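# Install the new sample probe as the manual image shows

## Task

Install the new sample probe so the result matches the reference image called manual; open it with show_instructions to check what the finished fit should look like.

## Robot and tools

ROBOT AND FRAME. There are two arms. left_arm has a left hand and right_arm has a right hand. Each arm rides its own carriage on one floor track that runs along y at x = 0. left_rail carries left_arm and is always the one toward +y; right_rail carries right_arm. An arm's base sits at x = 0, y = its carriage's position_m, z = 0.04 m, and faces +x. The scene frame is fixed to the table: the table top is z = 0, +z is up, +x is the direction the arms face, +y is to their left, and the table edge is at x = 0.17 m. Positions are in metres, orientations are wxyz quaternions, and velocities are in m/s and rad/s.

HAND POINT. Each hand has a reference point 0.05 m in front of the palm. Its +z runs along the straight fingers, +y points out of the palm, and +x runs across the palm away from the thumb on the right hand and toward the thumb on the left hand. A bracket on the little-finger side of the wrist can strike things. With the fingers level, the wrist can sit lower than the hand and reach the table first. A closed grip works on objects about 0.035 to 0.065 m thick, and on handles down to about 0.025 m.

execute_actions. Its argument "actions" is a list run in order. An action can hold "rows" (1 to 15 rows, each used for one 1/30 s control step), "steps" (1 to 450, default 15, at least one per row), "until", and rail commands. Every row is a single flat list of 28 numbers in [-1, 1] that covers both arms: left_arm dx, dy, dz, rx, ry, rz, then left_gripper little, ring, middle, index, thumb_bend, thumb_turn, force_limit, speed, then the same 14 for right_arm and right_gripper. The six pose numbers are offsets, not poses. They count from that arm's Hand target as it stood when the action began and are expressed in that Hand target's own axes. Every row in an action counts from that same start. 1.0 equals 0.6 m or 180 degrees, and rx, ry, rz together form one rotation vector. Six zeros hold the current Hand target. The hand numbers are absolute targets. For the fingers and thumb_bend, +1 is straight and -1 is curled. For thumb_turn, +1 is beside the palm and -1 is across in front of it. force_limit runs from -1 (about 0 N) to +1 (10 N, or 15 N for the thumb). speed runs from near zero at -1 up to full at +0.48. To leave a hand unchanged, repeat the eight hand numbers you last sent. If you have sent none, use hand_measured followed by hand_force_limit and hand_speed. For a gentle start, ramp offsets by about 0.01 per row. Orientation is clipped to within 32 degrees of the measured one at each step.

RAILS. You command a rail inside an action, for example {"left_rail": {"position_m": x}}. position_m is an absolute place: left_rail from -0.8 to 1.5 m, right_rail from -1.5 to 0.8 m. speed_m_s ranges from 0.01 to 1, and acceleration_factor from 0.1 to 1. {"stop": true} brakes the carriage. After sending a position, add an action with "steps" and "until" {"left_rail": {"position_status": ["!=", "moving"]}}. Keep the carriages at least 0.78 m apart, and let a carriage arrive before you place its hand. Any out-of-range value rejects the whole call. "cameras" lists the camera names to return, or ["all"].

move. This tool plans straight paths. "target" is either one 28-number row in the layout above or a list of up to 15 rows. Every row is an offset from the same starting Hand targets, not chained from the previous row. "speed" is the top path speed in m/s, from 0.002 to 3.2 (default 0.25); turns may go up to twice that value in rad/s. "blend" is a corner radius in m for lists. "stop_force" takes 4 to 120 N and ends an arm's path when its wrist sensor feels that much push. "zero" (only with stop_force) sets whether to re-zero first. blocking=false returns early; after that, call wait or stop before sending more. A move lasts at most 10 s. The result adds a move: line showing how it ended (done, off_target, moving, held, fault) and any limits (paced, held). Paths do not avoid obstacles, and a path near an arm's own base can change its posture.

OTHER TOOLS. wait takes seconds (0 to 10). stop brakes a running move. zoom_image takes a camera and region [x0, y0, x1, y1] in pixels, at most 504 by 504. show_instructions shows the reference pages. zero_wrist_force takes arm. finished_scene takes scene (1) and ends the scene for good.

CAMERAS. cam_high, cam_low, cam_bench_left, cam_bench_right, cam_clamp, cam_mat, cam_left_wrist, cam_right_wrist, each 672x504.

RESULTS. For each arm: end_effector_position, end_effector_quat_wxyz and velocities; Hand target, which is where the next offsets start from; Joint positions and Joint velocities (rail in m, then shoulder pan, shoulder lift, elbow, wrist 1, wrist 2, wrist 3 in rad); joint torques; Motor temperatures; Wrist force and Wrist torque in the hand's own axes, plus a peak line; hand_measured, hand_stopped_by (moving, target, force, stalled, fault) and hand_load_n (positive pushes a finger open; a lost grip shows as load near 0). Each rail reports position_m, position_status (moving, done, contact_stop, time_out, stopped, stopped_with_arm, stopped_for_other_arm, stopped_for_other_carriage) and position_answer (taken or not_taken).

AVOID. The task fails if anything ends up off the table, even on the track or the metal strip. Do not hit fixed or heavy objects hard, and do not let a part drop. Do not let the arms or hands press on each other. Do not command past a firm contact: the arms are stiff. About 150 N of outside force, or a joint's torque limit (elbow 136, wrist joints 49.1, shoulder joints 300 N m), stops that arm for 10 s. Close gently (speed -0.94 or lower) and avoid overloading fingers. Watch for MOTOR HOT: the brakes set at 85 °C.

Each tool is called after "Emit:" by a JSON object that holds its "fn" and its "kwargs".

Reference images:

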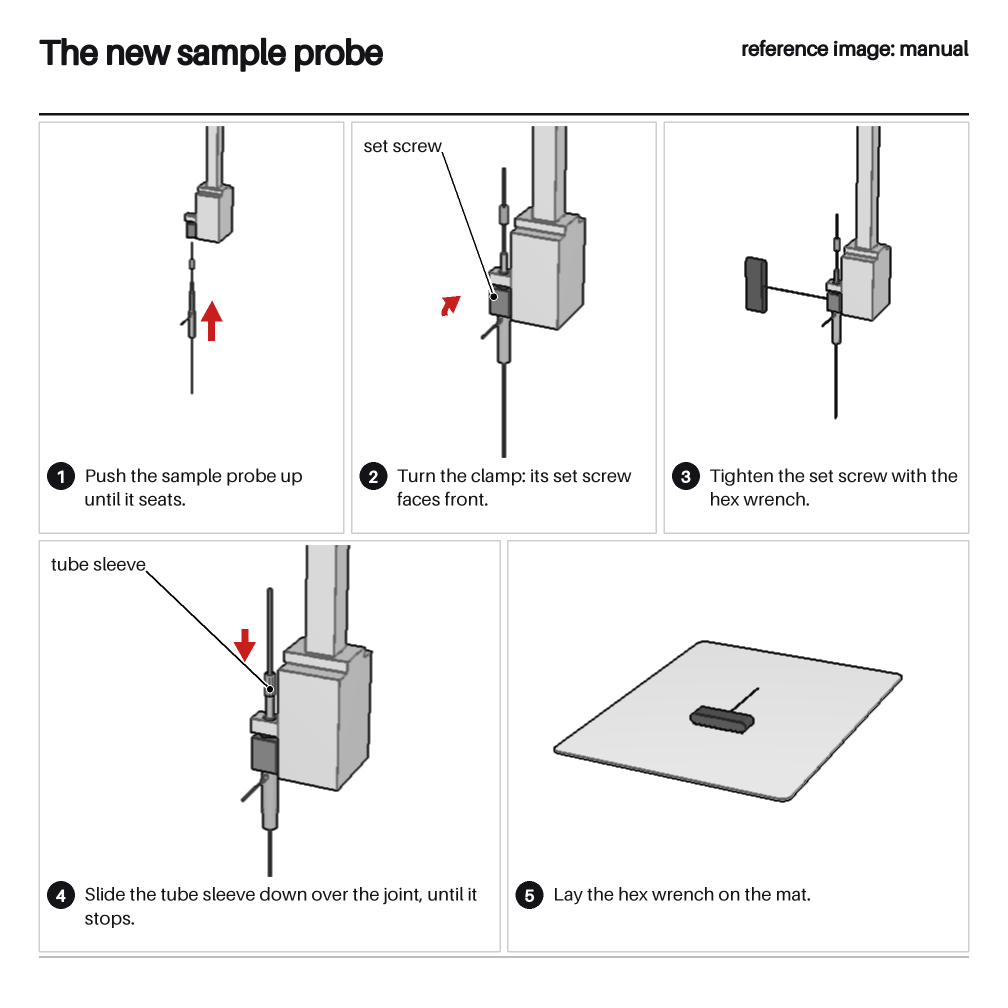

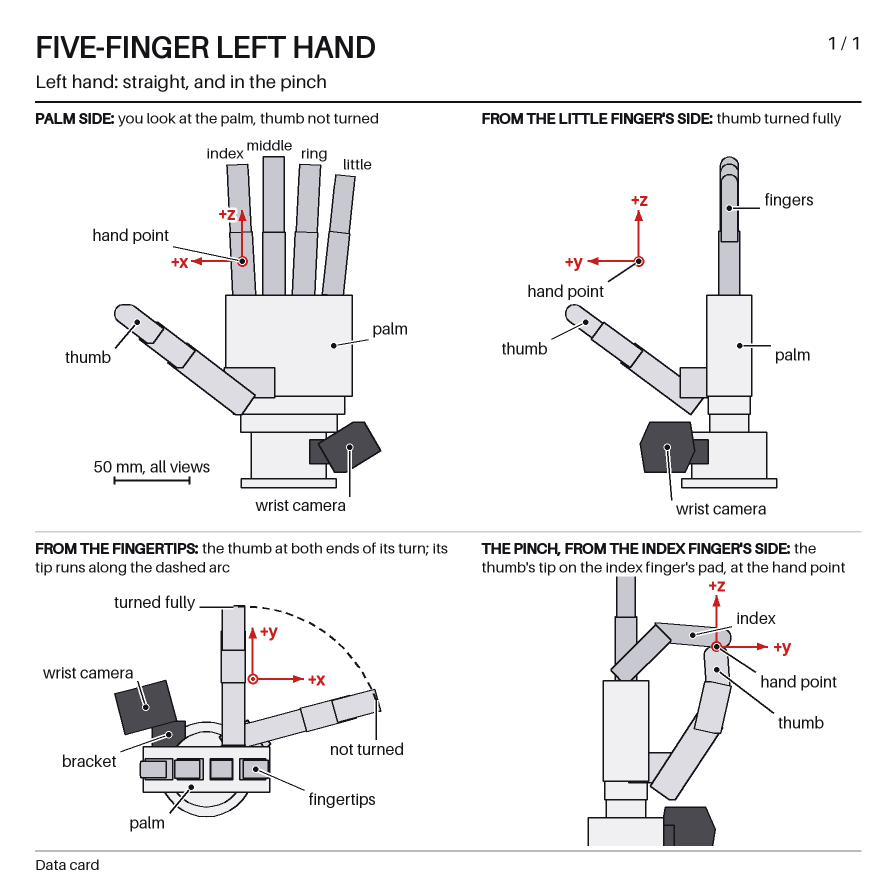

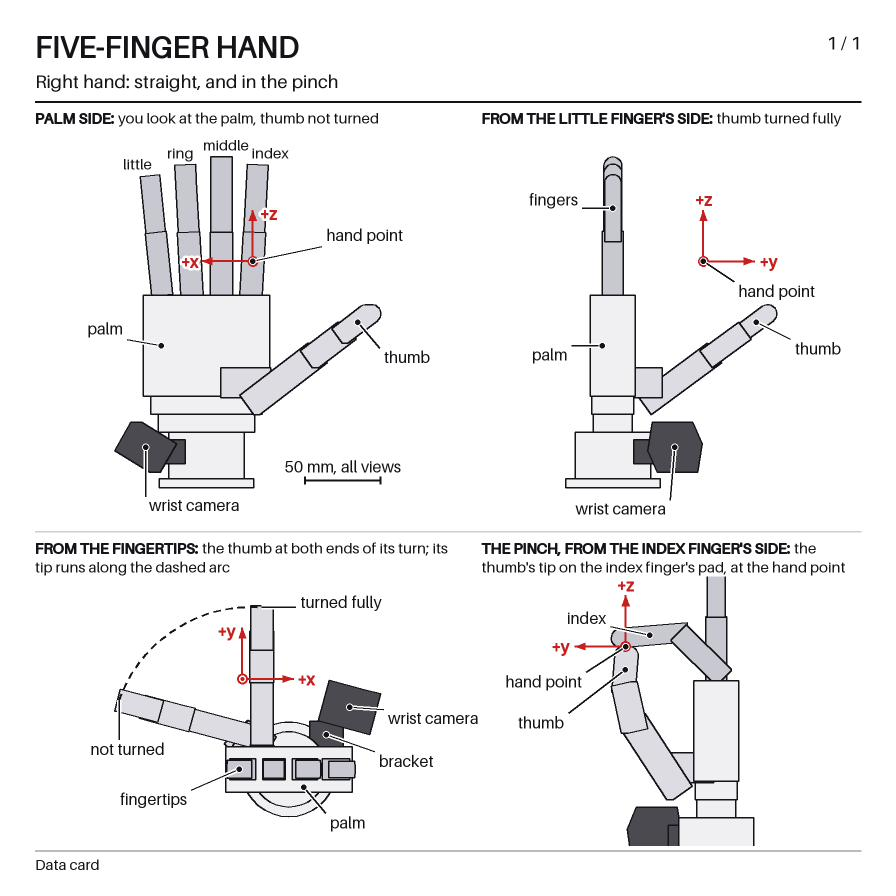

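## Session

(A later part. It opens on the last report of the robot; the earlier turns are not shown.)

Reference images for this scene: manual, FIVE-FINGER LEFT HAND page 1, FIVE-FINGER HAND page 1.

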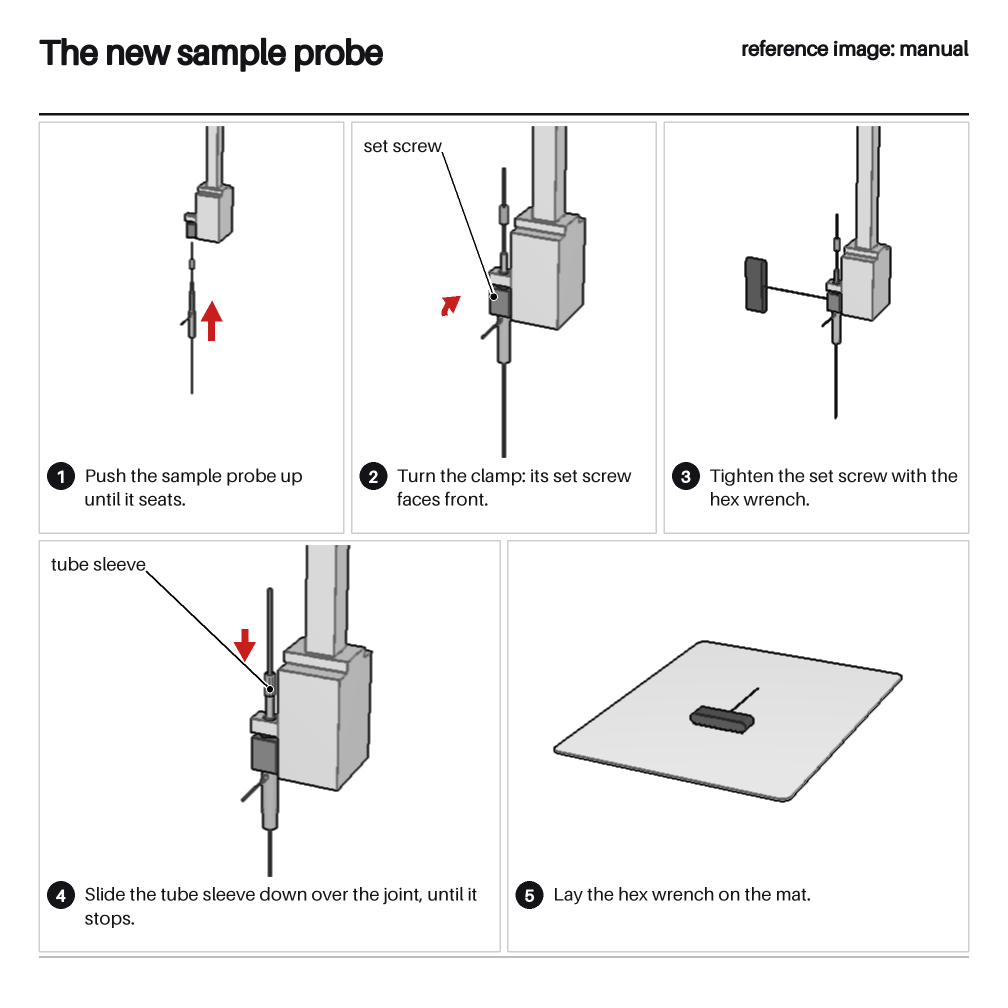

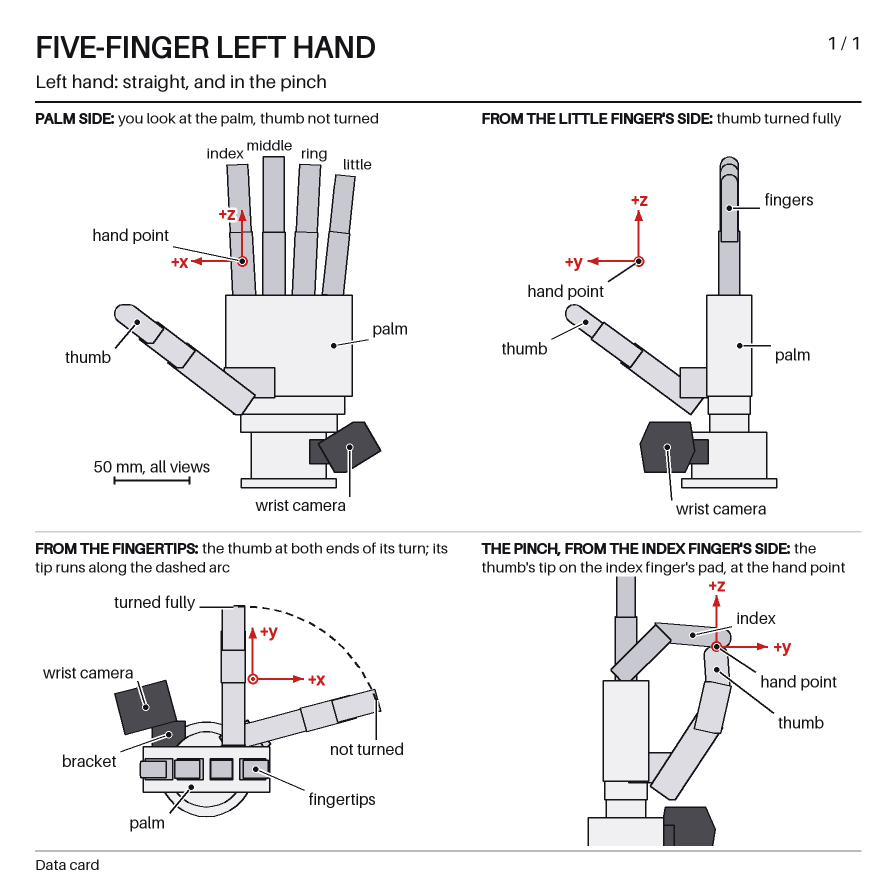

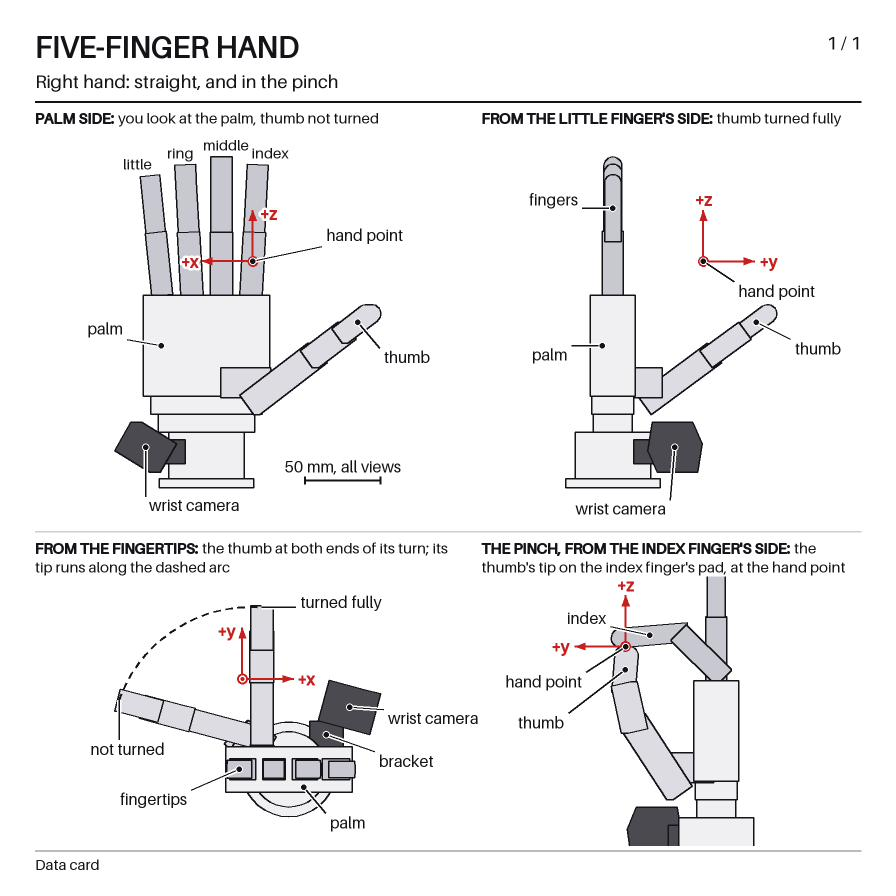

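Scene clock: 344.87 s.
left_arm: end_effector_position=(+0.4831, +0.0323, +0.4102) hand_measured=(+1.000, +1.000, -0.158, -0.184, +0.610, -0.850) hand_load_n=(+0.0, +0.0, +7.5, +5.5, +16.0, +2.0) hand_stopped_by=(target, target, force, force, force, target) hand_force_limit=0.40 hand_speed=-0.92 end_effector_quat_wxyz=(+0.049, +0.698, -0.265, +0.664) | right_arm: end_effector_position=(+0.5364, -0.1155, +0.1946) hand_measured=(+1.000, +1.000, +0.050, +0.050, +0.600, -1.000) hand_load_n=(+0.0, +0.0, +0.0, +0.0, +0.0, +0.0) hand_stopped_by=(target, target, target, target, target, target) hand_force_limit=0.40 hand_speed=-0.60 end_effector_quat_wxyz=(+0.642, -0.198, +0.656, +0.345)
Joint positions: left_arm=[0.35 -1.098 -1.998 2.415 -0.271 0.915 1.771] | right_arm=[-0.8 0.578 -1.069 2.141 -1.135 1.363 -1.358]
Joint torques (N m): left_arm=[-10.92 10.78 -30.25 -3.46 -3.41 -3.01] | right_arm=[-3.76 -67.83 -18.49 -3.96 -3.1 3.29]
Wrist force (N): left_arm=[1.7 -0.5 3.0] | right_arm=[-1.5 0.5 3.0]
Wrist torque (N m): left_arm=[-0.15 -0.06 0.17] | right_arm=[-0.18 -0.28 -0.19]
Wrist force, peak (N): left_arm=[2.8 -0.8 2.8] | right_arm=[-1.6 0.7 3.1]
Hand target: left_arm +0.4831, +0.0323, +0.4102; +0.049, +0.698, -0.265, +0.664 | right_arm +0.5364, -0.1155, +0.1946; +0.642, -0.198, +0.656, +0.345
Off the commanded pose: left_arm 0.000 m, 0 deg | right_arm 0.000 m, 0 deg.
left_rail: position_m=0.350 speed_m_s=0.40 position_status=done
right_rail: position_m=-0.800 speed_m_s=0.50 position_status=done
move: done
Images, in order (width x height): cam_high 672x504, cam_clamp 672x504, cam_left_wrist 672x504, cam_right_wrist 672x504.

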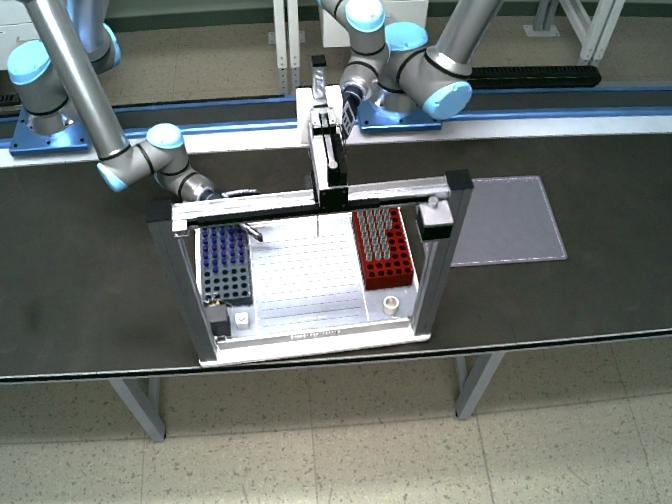

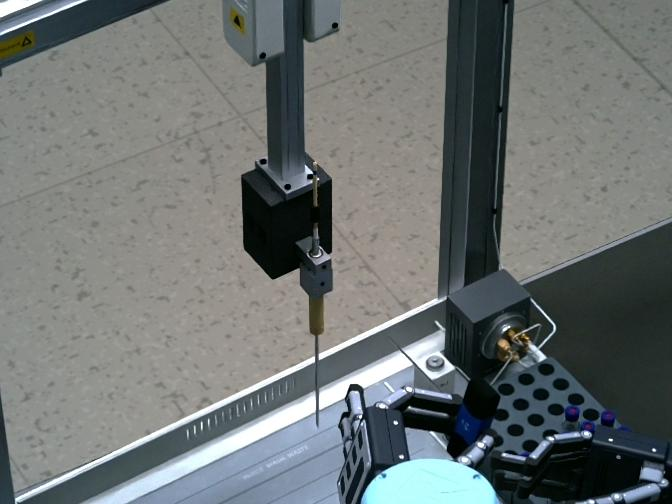

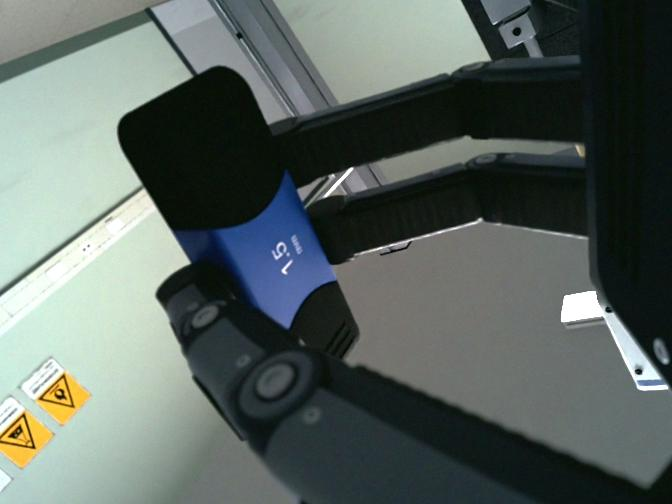

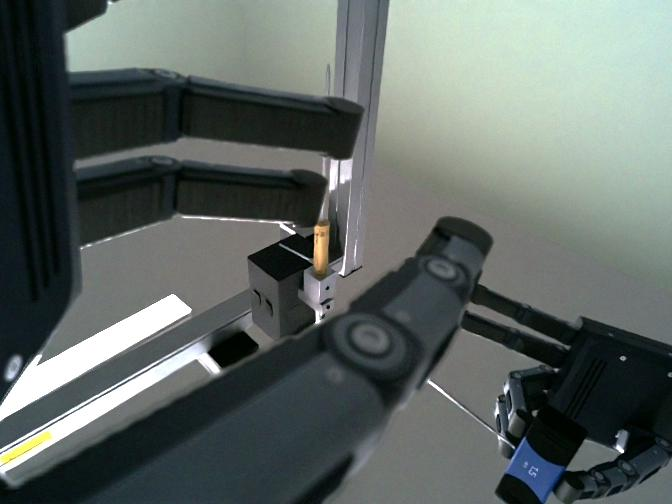

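Emit:
{"fn": "move", "kwargs": {"target": [-0.0232,-0.0418,0.0715,0,0,0,1,1,-0.6,-0.6,0.25,-0.85,0.4,-0.92,0,0,0,0,0,0,1,1,1,1,1,1,0.4,-0.3], "speed": 0.08, "cameras": ["cam_clamp","cam_left_wrist","cam_right_wrist"]}}

Emit:
{"fn": "zoom_image", "kwargs": {"camera": "cam_clamp", "region": [290, 240, 390, 340]}}

Scene clock: 347.03 s.
left_arm: end_effector_position=(+0.5329, +0.0399, +0.3991) hand_measured=(+1.000, +1.000, -0.158, -0.184, +0.610, -0.850) hand_load_n=(+0.0, +0.0, +7.5, +5.5, +16.0, +2.0) hand_stopped_by=(target, target, force, force, force, target) hand_force_limit=0.40 hand_speed=-0.92 end_effector_quat_wxyz=(+0.049, +0.698, -0.265, +0.664) | right_arm: end_effector_position=(+0.5364, -0.1155, +0.1946) hand_measured=(+1.000, +1.000, +1.000, +1.000, +1.000, +1.000) hand_load_n=(+0.0, +0.0, +0.0, +0.0, +0.0, +0.0) hand_stopped_by=(target, target, target, target, target, target) hand_force_limit=0.40 hand_speed=-0.30 end_effector_quat_wxyz=(+0.642, -0.198, +0.656, +0.345)
Joint positions: left_arm=[0.35 -0.93 -1.884 2.371 -0.356 1.082 1.799] | right_arm=[-0.8 0.578 -1.069 2.141 -1.135 1.363 -1.358]
Joint torques (N m): left_arm=[12.97 5.01 -45.62 -3.56 2.83 3.61] | right_arm=[-3.02 -67.83 -17.98 -4.03 -1.52 3.14]
Wrist force (N): left_arm=[2.3 -0.1 3.2] | right_arm=[-1.3 0.8 2.7]
Wrist torque (N m): left_arm=[-0.19 -0.09 0.09] | right_arm=[-0.11 -0.30 -0.14]
Wrist force, peak (N): left_arm=[2.3 -0.1 3.2] | right_arm=[-1.4 0.4 3.2]
Hand target: left_arm +0.5329, +0.0399, +0.3991; +0.049, +0.698, -0.265, +0.664 | right_arm +0.5364, -0.1155, +0.1946; +0.642, -0.198, +0.656, +0.345
Off the commanded pose: left_arm 0.000 m, 0 deg | right_arm 0.000 m, 0 deg.
left_rail: position_m=0.350 speed_m_s=0.40 position_status=done
right_rail: position_m=-0.800 speed_m_s=0.50 position_status=done
move: done
Images, in order (width x height): cam_clamp 672x504, cam_left_wrist 672x504, cam_right_wrist 672x504.

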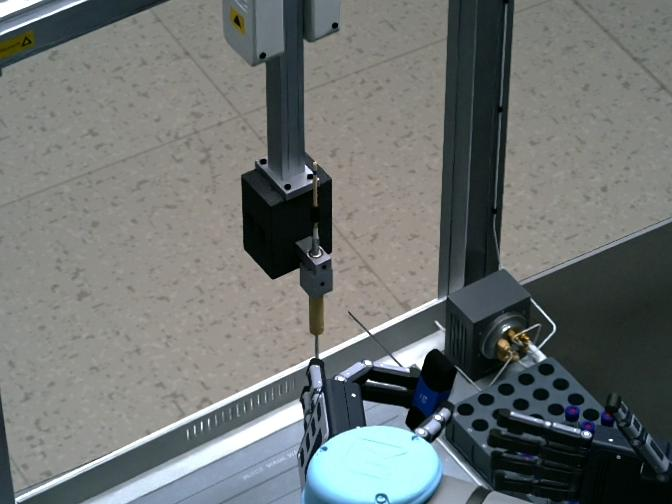

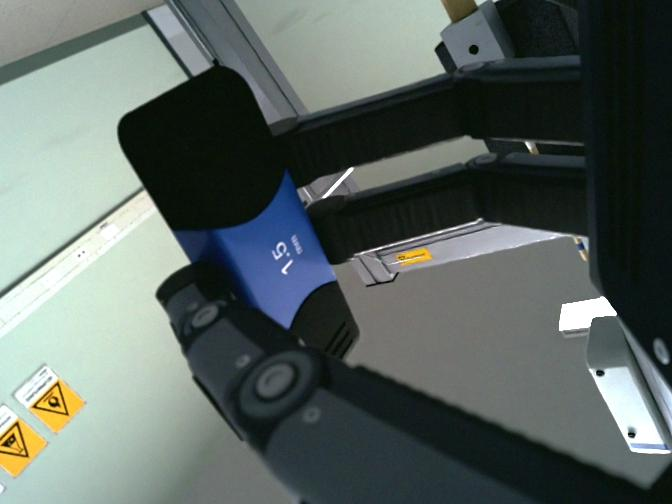

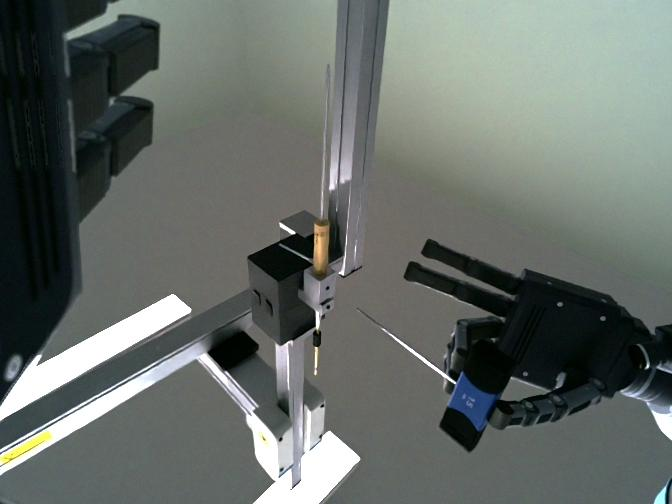

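Scaled by 5.040 from the camera's 672x504 image, which has a finer 960x720 frame.

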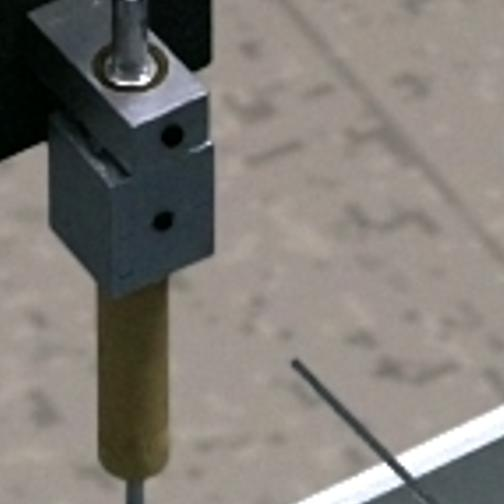

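Emit:
{"fn": "zoom_image", "kwargs": {"camera": "cam_right_wrist", "region": [290, 250, 390, 350]}}

Scaled by 5.040 from the camera's 672x504 image, which has a finer 960x720 frame.

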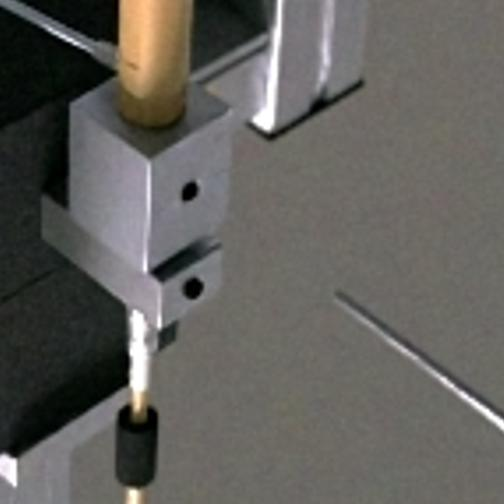

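Emit:
{"fn": "zoom_image", "kwargs": {"camera": "cam_clamp", "region": [330, 295, 450, 415]}}

Emit:
{"fn": "zoom_image", "kwargs": {"camera": "cam_right_wrist", "region": [350, 290, 480, 420]}}

Scaled by 4.200 from the camera's 672x504 image, which has a finer 960x720 frame.

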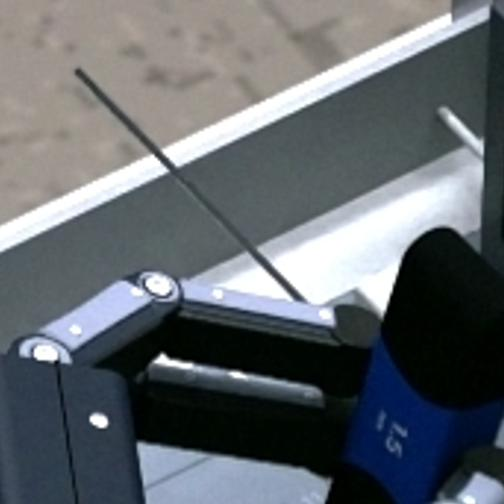

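Scaled by 3.877 from the camera's 672x504 image, which has a finer 960x720 frame.

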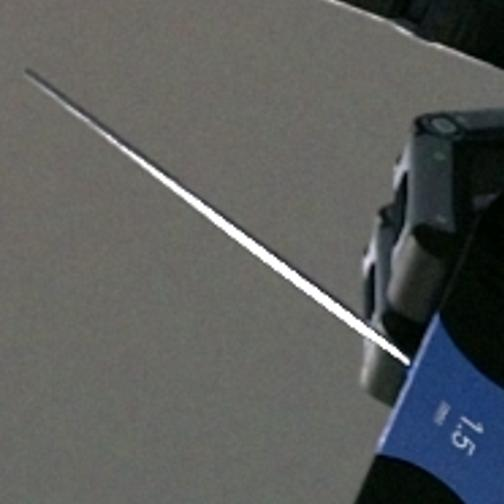

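Emit:
{"fn": "move", "kwargs": {"target": [-0.0093,-0.0197,0.0350,0.0051,0.0142,0.0070,1,1,-0.6,-0.6,0.25,-0.85,0.4,-0.92,0,0,0,0,0,0,1,1,1,1,1,1,0.4,-0.3], "speed": 0.05, "cameras": ["cam_clamp","cam_right_wrist"]}}

Emit:
{"fn": "zoom_image", "kwargs": {"camera": "cam_clamp", "region": [290, 250, 370, 330]}}

Emit:
{"fn": "zoom_image", "kwargs": {"camera": "cam_right_wrist", "region": [300, 250, 380, 330]}}

Scene clock: 350.73 s.
left_arm: end_effector_position=(+0.5571, +0.0429, +0.3948) hand_measured=(+1.000, +1.000, -0.158, -0.184, +0.610, -0.850) hand_load_n=(+0.0, +0.0, +7.5, +5.5, +16.0, +2.0) hand_stopped_by=(target, target, force, force, force, target) hand_force_limit=0.40 hand_speed=-0.92 end_effector_quat_wxyz=(+0.042, +0.680, -0.266, +0.681) | right_arm: end_effector_position=(+0.5364, -0.1155, +0.1946) hand_measured=(+1.000, +1.000, +1.000, +1.000, +1.000, +1.000) hand_load_n=(+0.0, +0.0, +0.0, +0.0, +0.0, +0.0) hand_stopped_by=(target, target, target, target, target, target) hand_force_limit=0.40 hand_speed=-0.30 end_effector_quat_wxyz=(+0.642, -0.198, +0.656, +0.345)
Joint positions: left_arm=[0.35 -0.865 -1.833 2.367 -0.46 1.142 1.851] | right_arm=[-0.8 0.578 -1.069 2.141 -1.135 1.363 -1.358]
Joint torques (N m): left_arm=[13.78 -0.22 -44.44 -3.45 2.78 3.71] | right_arm=[-3.58 -66.89 -18.52 -3.82 1.9 3.06]
Wrist force (N): left_arm=[2.3 -0.1 3.1] | right_arm=[-1.4 0.7 2.8]
Wrist torque (N m): left_arm=[-0.24 -0.10 0.14] | right_arm=[-0.12 -0.29 -0.15]
Wrist force, peak (N): left_arm=[1.9 -0.6 3.6] | right_arm=[-1.3 0.5 3.5]
Hand target: left_arm +0.5571, +0.0429, +0.3947; +0.042, +0.680, -0.266, +0.682 | right_arm +0.5364, -0.1155, +0.1946; +0.642, -0.198, +0.656, +0.345
Off the commanded pose: left_arm 0.000 m, 0 deg | right_arm 0.000 m, 0 deg.
left_rail: position_m=0.350 speed_m_s=0.40 position_status=done
right_rail: position_m=-0.800 speed_m_s=0.50 position_status=done
move: done
Images, in order (width x height): cam_clamp 672x504, cam_right_wrist 672x504.

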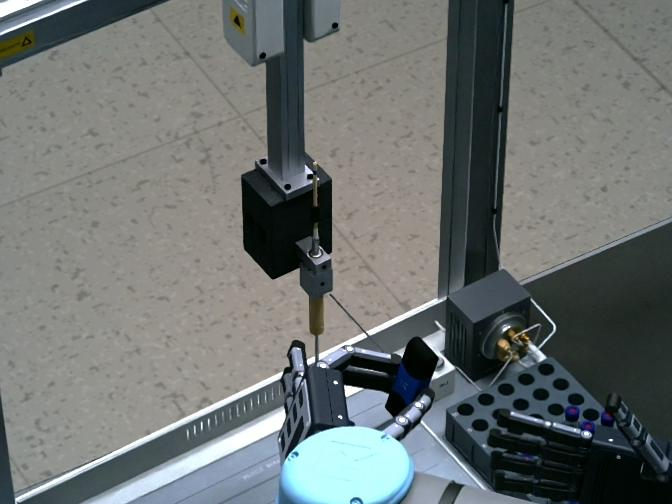

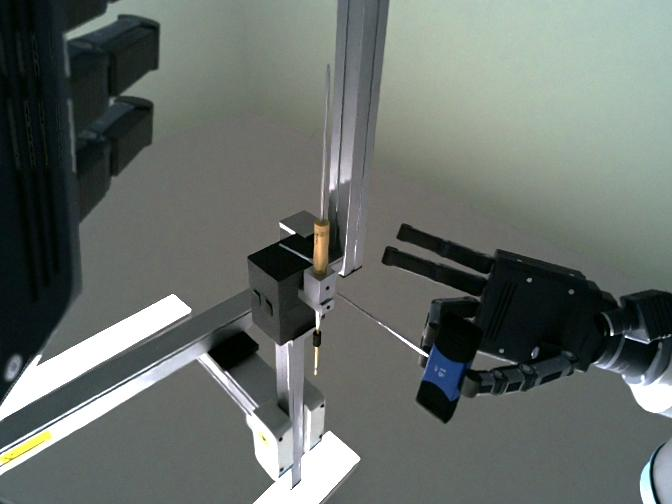

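Scaled by 6.300 from the camera's 672x504 image, which has a finer 960x720 frame.

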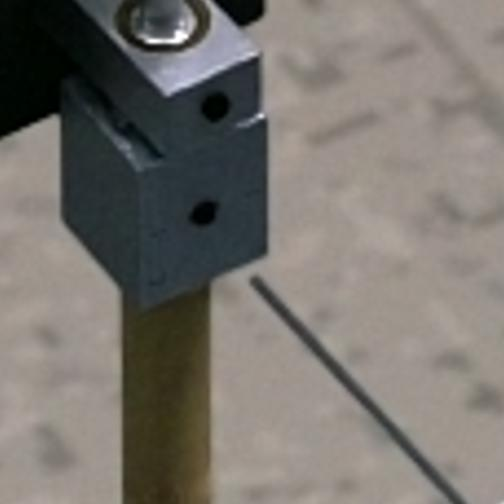

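Scaled by 6.300 from the camera's 672x504 image, which has a finer 960x720 frame.

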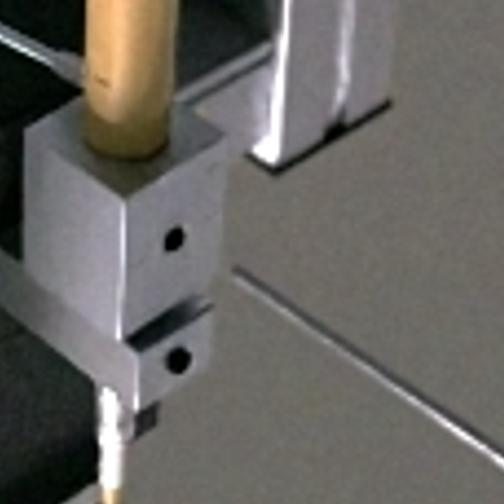

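Emit:
{"fn": "move", "kwargs": {"target": [0.0020,-0.0068,0.0099,0,0,0,1,1,-0.6,-0.6,0.25,-0.85,0.4,-0.92,0,0,0,0,0,0,1,1,1,1,1,1,0.4,-0.3], "speed": 0.03, "cameras": ["cam_clamp","cam_right_wrist"]}}

Emit:
{"fn": "zoom_image", "kwargs": {"camera": "cam_clamp", "region": [300, 265, 350, 315]}}

Emit:
{"fn": "zoom_image", "kwargs": {"camera": "cam_right_wrist", "region": [300, 260, 360, 320]}}

Scene clock: 352.00 s.
left_arm: end_effector_position=(+0.5641, +0.0435, +0.3967) hand_measured=(+1.000, +1.000, -0.158, -0.184, +0.610, -0.850) hand_load_n=(+0.0, +0.0, +7.5, +5.5, +16.0, +2.0) hand_stopped_by=(target, target, force, force, force, target) hand_force_limit=0.40 hand_speed=-0.92 end_effector_quat_wxyz=(+0.042, +0.680, -0.266, +0.682) | right_arm: end_effector_position=(+0.5364, -0.1155, +0.1946) hand_measured=(+1.000, +1.000, +1.000, +1.000, +1.000, +1.000) hand_load_n=(+0.0, +0.0, +0.0, +0.0, +0.0, +0.0) hand_stopped_by=(target, target, target, target, target, target) hand_force_limit=0.40 hand_speed=-0.30 end_effector_quat_wxyz=(+0.642, -0.198, +0.656, +0.345)
Joint positions: left_arm=[0.35 -0.848 -1.821 2.355 -0.46 1.159 1.853] | right_arm=[-0.8 0.578 -1.069 2.141 -1.135 1.363 -1.358]
Joint torques (N m): left_arm=[14.17 -1.85 -43.39 -3.8 2.7 3.5] | right_arm=[-3.81 -65.87 -17.53 -3.89 2.67 3.36]
Wrist force (N): left_arm=[1.6 -0.1 2.7] | right_arm=[-1.5 0.7 2.6]
Wrist torque (N m): left_arm=[-0.22 0.01 0.09] | right_arm=[-0.12 -0.26 -0.17]
Wrist force, peak (N): left_arm=[2.4 -0.2 3.3] | right_arm=[-1.7 0.2 3.3]
Hand target: left_arm +0.5641, +0.0435, +0.3967; +0.042, +0.680, -0.266, +0.682 | right_arm +0.5364, -0.1155, +0.1946; +0.642, -0.198, +0.656, +0.345
Off the commanded pose: left_arm 0.000 m, 0 deg | right_arm 0.000 m, 0 deg.
left_rail: position_m=0.350 speed_m_s=0.40 position_status=done
right_rail: position_m=-0.800 speed_m_s=0.50 position_status=done
move: done
Images, in order (width x height): cam_clamp 672x504, cam_right_wrist 672x504.

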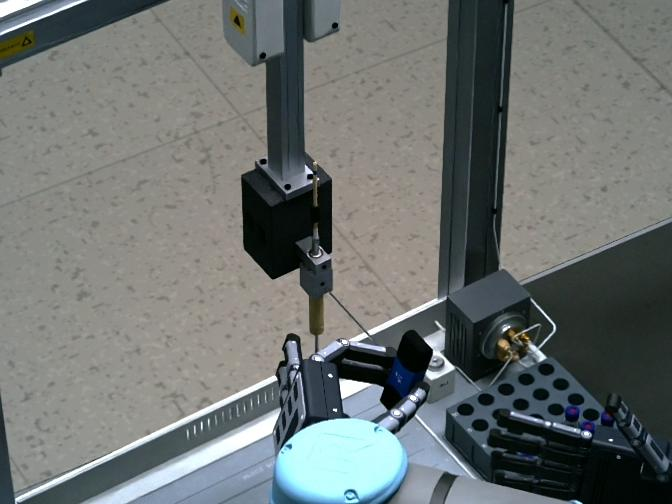

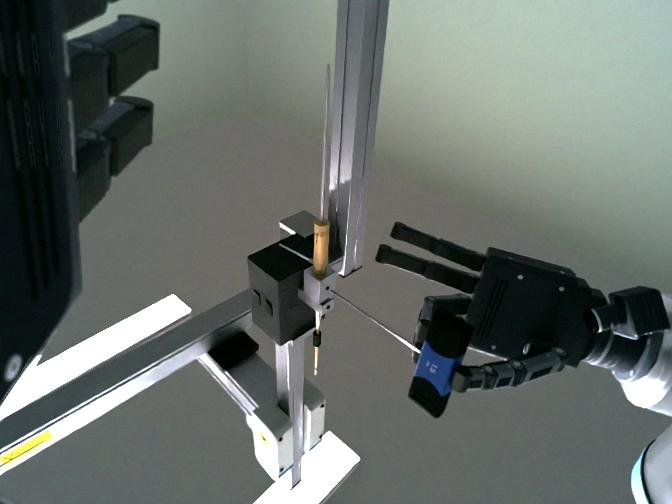

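Scaled by 10.080 from the camera's 672x504 image, which has a finer 960x720 frame.

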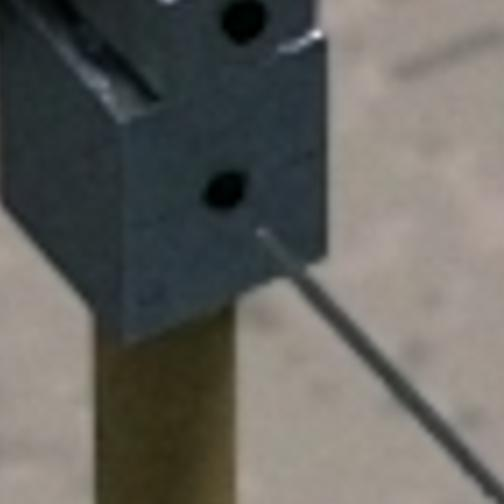

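Scaled by 8.400 from the camera's 672x504 image, which has a finer 960x720 frame.

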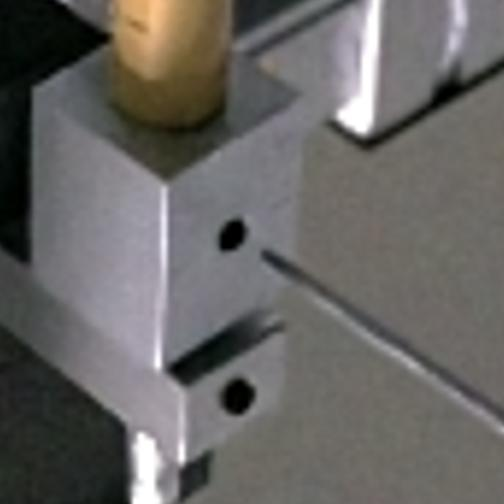

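Emit:
{"fn": "move", "kwargs": {"target": [0.0006,-0.0041,0.0055,0,0,0,1,1,-0.6,-0.6,0.25,-0.85,0.4,-0.92,0,0,0,0,0,0,1,1,1,1,1,1,0.4,-0.3], "speed": 0.02, "stop_force": 4, "cameras": ["cam_clamp","cam_right_wrist"]}}

Emit:
{"fn": "zoom_image", "kwargs": {"camera": "cam_clamp", "region": [300, 265, 350, 315]}}

Emit:
{"fn": "zoom_image", "kwargs": {"camera": "cam_right_wrist", "region": [300, 260, 360, 320]}}

Scene clock: 353.40 s.
left_arm: end_effector_position=(+0.5680, +0.0441, +0.3976) hand_measured=(+1.000, +1.000, -0.158, -0.184, +0.610, -0.850) hand_load_n=(+0.0, +0.0, +5.5, +4.0, +17.5, +2.0) hand_stopped_by=(target, target, force, force, force, target) hand_force_limit=0.40 hand_speed=-0.92 end_effector_quat_wxyz=(+0.042, +0.680, -0.266, +0.682) | right_arm: end_effector_position=(+0.5364, -0.1155, +0.1946) hand_measured=(+1.000, +1.000, +1.000, +1.000, +1.000, +1.000) hand_load_n=(+0.0, +0.0, +0.0, +0.0, +0.0, +0.0) hand_stopped_by=(target, target, target, target, target, target) hand_force_limit=0.40 hand_speed=-0.30 end_effector_quat_wxyz=(+0.642, -0.198, +0.656, +0.345)
Joint positions: left_arm=[0.35 -0.838 -1.814 2.349 -0.461 1.169 1.854] | right_arm=[-0.8 0.578 -1.069 2.141 -1.135 1.363 -1.358]
Joint torques (N m): left_arm=[-5.34 -20.27 -33.46 -4.37 -3.64 3.36] | right_arm=[-3.64 -64.31 -18.59 -3.77 2.78 3.33]
Wrist force (N): left_arm=[1.7 2.8 -1.1] | right_arm=[-1.1 0.7 3.0]
Wrist torque (N m): left_arm=[-0.27 -0.07 0.10] | right_arm=[-0.14 -0.33 -0.14]
Wrist force, peak (N): left_arm=[2.3 -0.3 3.3] | right_arm=[-1.7 0.7 3.2]
Hand target: left_arm +0.5679, +0.0441, +0.3976; +0.042, +0.680, -0.266, +0.682 | right_arm +0.5364, -0.1155, +0.1946; +0.642, -0.198, +0.656, +0.345
Off the commanded pose: left_arm 0.000 m, 0 deg | right_arm 0.000 m, 0 deg.
left_rail: position_m=0.350 speed_m_s=0.40 position_status=done
right_rail: position_m=-0.800 speed_m_s=0.50 position_status=done
move: contact (left_arm)
Images, in order (width x height): cam_clamp 672x504, cam_right_wrist 672x504.

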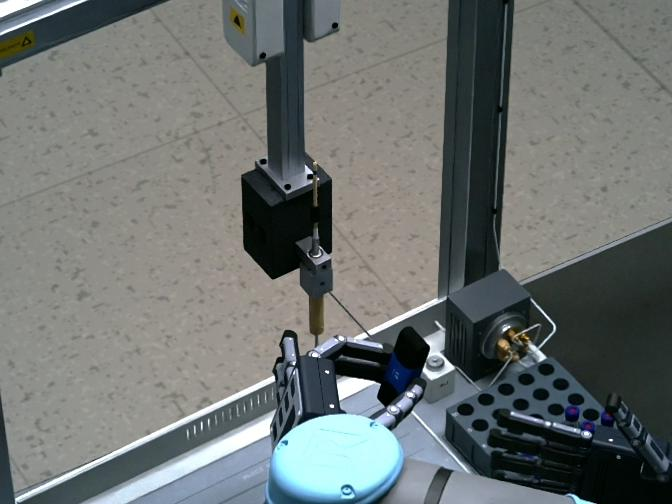

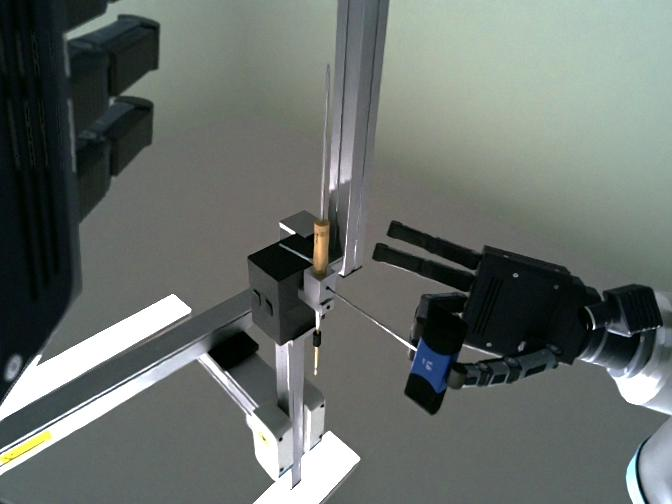

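Scaled by 10.080 from the camera's 672x504 image, which has a finer 960x720 frame.

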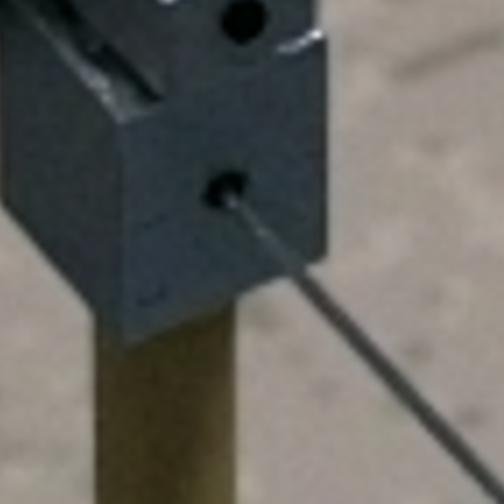

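Scaled by 8.400 from the camera's 672x504 image, which has a finer 960x720 frame.

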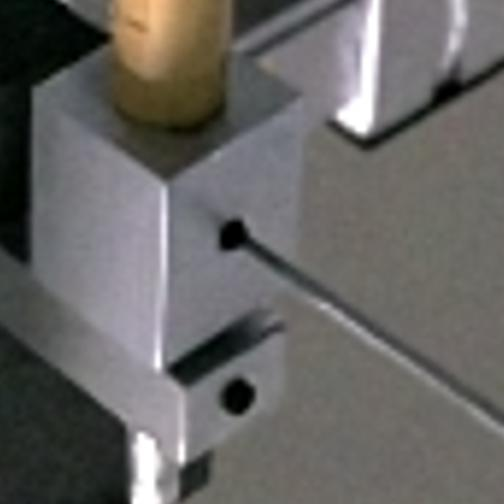

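Emit:
{"fn": "move", "kwargs": {"target": [[0.0001,0.0007,-0.0018,0,0,0,1,1,-0.6,-0.6,0.25,-0.85,0.4,-0.92,0,0,0,0,0,0,1,1,1,1,1,1,0.4,-0.3],[0.0007,0.0005,-0.0019,0,0,0,1,1,-0.6,-0.6,0.25,-0.85,0.4,-0.92,0,0,0,0,0,0,1,1,1,1,1,1,0.4,-0.3]], "speed": 0.02}}

Emit:
{"fn": "move", "kwargs": {"target": [-0.0006,-0.0030,0.0058,0,0,0,1,1,-0.6,-0.6,0.25,-0.85,0.4,-0.92,0,0,0,0,0,0,1,1,1,1,1,1,0.4,-0.3], "speed": 0.006, "stop_force": 5, "cameras": ["cam_clamp","cam_right_wrist"]}}

Emit:
{"fn": "zoom_image", "kwargs": {"camera": "cam_clamp", "region": [300, 265, 350, 315]}}

Emit:
{"fn": "zoom_image", "kwargs": {"camera": "cam_right_wrist", "region": [300, 260, 360, 320]}}

Scene clock: 354.60 s.
left_arm: end_effector_position=(+0.5667, +0.0443, +0.3978) hand_measured=(+1.000, +1.000, -0.158, -0.184, +0.610, -0.850) hand_load_n=(+0.0, +0.0, +7.5, +5.5, +16.0, +2.0) hand_stopped_by=(target, target, force, force, force, target) hand_force_limit=0.40 hand_speed=-0.92 end_effector_quat_wxyz=(+0.042, +0.680, -0.267, +0.681) | right_arm: end_effector_position=(+0.5364, -0.1155, +0.1946) hand_measured=(+1.000, +1.000, +1.000, +1.000, +1.000, +1.000) hand_load_n=(+0.0, +0.0, +0.0, +0.0, +0.0, +0.0) hand_stopped_by=(target, target, target, target, target, target) hand_force_limit=0.40 hand_speed=-0.30 end_effector_quat_wxyz=(+0.642, -0.198, +0.656, +0.345)
Joint positions: left_arm=[0.35 -0.84 -1.817 2.35 -0.459 1.167 1.853] | right_arm=[-0.8 0.578 -1.069 2.141 -1.135 1.363 -1.358]
Joint torques (N m): left_arm=[-10.7 -30.69 -43.7 1.32 -2.86 -3.18] | right_arm=[-3.57 -64.38 -18.48 -3.6 2.82 3.21]
Wrist force (N): left_arm=[1.9 -0.4 3.2] | right_arm=[-1.4 0.6 2.9]
Wrist torque (N m): left_arm=[-0.29 -0.01 0.12] | right_arm=[-0.15 -0.29 -0.16]
Wrist force, peak (N): left_arm=[2.6 2.6 -1.3] | right_arm=[-1.5 0.4 3.2]
Hand target: left_arm +0.5668, +0.0442, +0.3979; +0.042, +0.680, -0.266, +0.682 | right_arm +0.5364, -0.1155, +0.1946; +0.642, -0.198, +0.656, +0.345
Off the commanded pose: left_arm 0.000 m, 0 deg | right_arm 0.000 m, 0 deg.
left_rail: position_m=0.350 speed_m_s=0.40 position_status=done
right_rail: position_m=-0.800 speed_m_s=0.50 position_status=done
move: done

Scene clock: 355.87 s.
left_arm: end_effector_position=(+0.5680, +0.0442, +0.3980) hand_measured=(+1.000, +1.000, -0.158, -0.184, +0.610, -0.850) hand_load_n=(+0.0, +0.0, +5.0, +3.0, +18.0, +1.5) hand_stopped_by=(target, target, force, force, force, target) hand_force_limit=0.40 hand_speed=-0.92 end_effector_quat_wxyz=(+0.042, +0.680, -0.266, +0.682) | right_arm: end_effector_position=(+0.5364, -0.1155, +0.1946) hand_measured=(+1.000, +1.000, +1.000, +1.000, +1.000, +1.000) hand_load_n=(+0.0, +0.0, +0.0, +0.0, +0.0, +0.0) hand_stopped_by=(target, target, target, target, target, target) hand_force_limit=0.40 hand_speed=-0.30 end_effector_quat_wxyz=(+0.642, -0.198, +0.656, +0.345)
Joint positions: left_arm=[0.35 -0.838 -1.815 2.348 -0.46 1.169 1.853] | right_arm=[-0.8 0.578 -1.069 2.141 -1.135 1.363 -1.358]
Joint torques (N m): left_arm=[-9.15 -30.6 -29.76 0.02 -3.92 -2.34] | right_arm=[-3.86 -65.01 -18.37 -3.66 2.79 3.34]
Wrist force (N): left_arm=[2.2 2.7 -2.1] | right_arm=[-1.8 0.3 3.3]
Wrist torque (N m): left_arm=[-0.33 -0.05 0.09] | right_arm=[-0.21 -0.24 -0.19]
Wrist force, peak (N): left_arm=[2.9 4.3 -4.0] | right_arm=[-1.8 0.3 3.3]
Hand target: left_arm +0.5680, +0.0442, +0.3980; +0.042, +0.680, -0.266, +0.681 (not the last commanded pose) | right_arm +0.5364, -0.1155, +0.1946; +0.642, -0.198, +0.656, +0.345
Off the commanded pose: left_arm 0.003 m, 0 deg | right_arm 0.000 m, 0 deg.
left_rail: position_m=0.350 speed_m_s=0.40 position_status=done
right_rail: position_m=-0.800 speed_m_s=0.50 position_status=done
move: contact (left_arm)
Images, in order (width x height): cam_clamp 672x504, cam_right_wrist 672x504.

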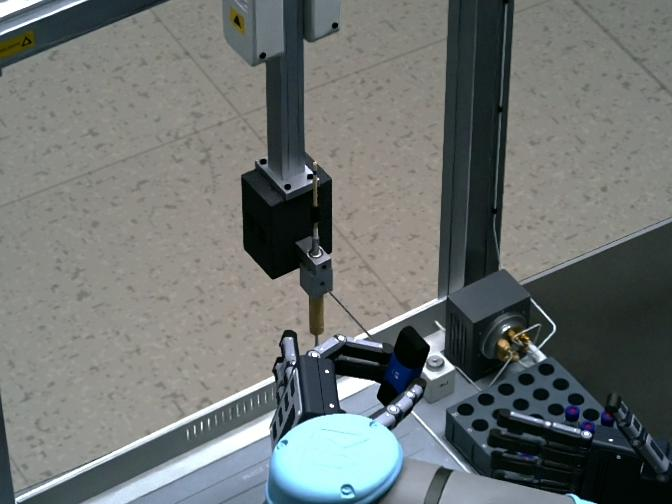

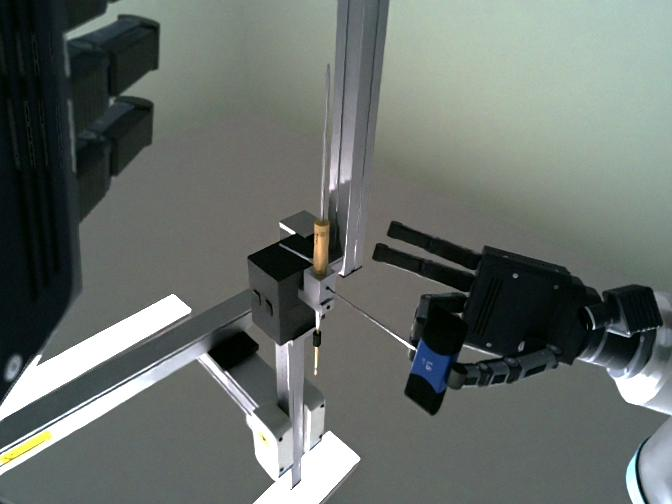

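Scaled by 10.080 from the camera's 672x504 image, which has a finer 960x720 frame.

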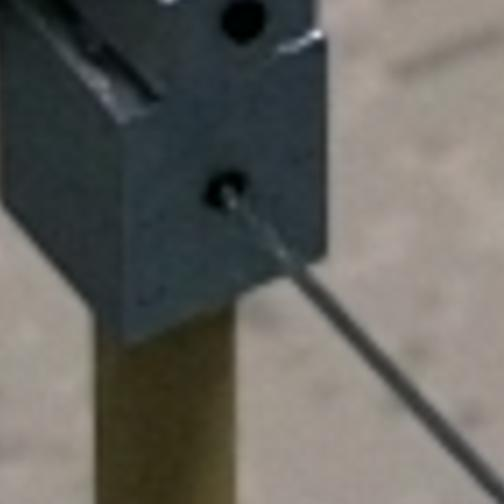

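Scaled by 8.400 from the camera's 672x504 image, which has a finer 960x720 frame.

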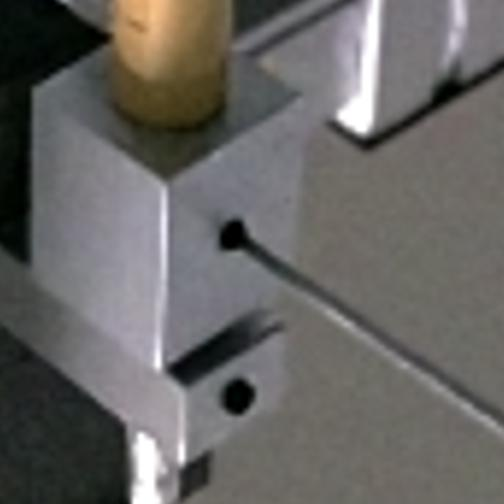

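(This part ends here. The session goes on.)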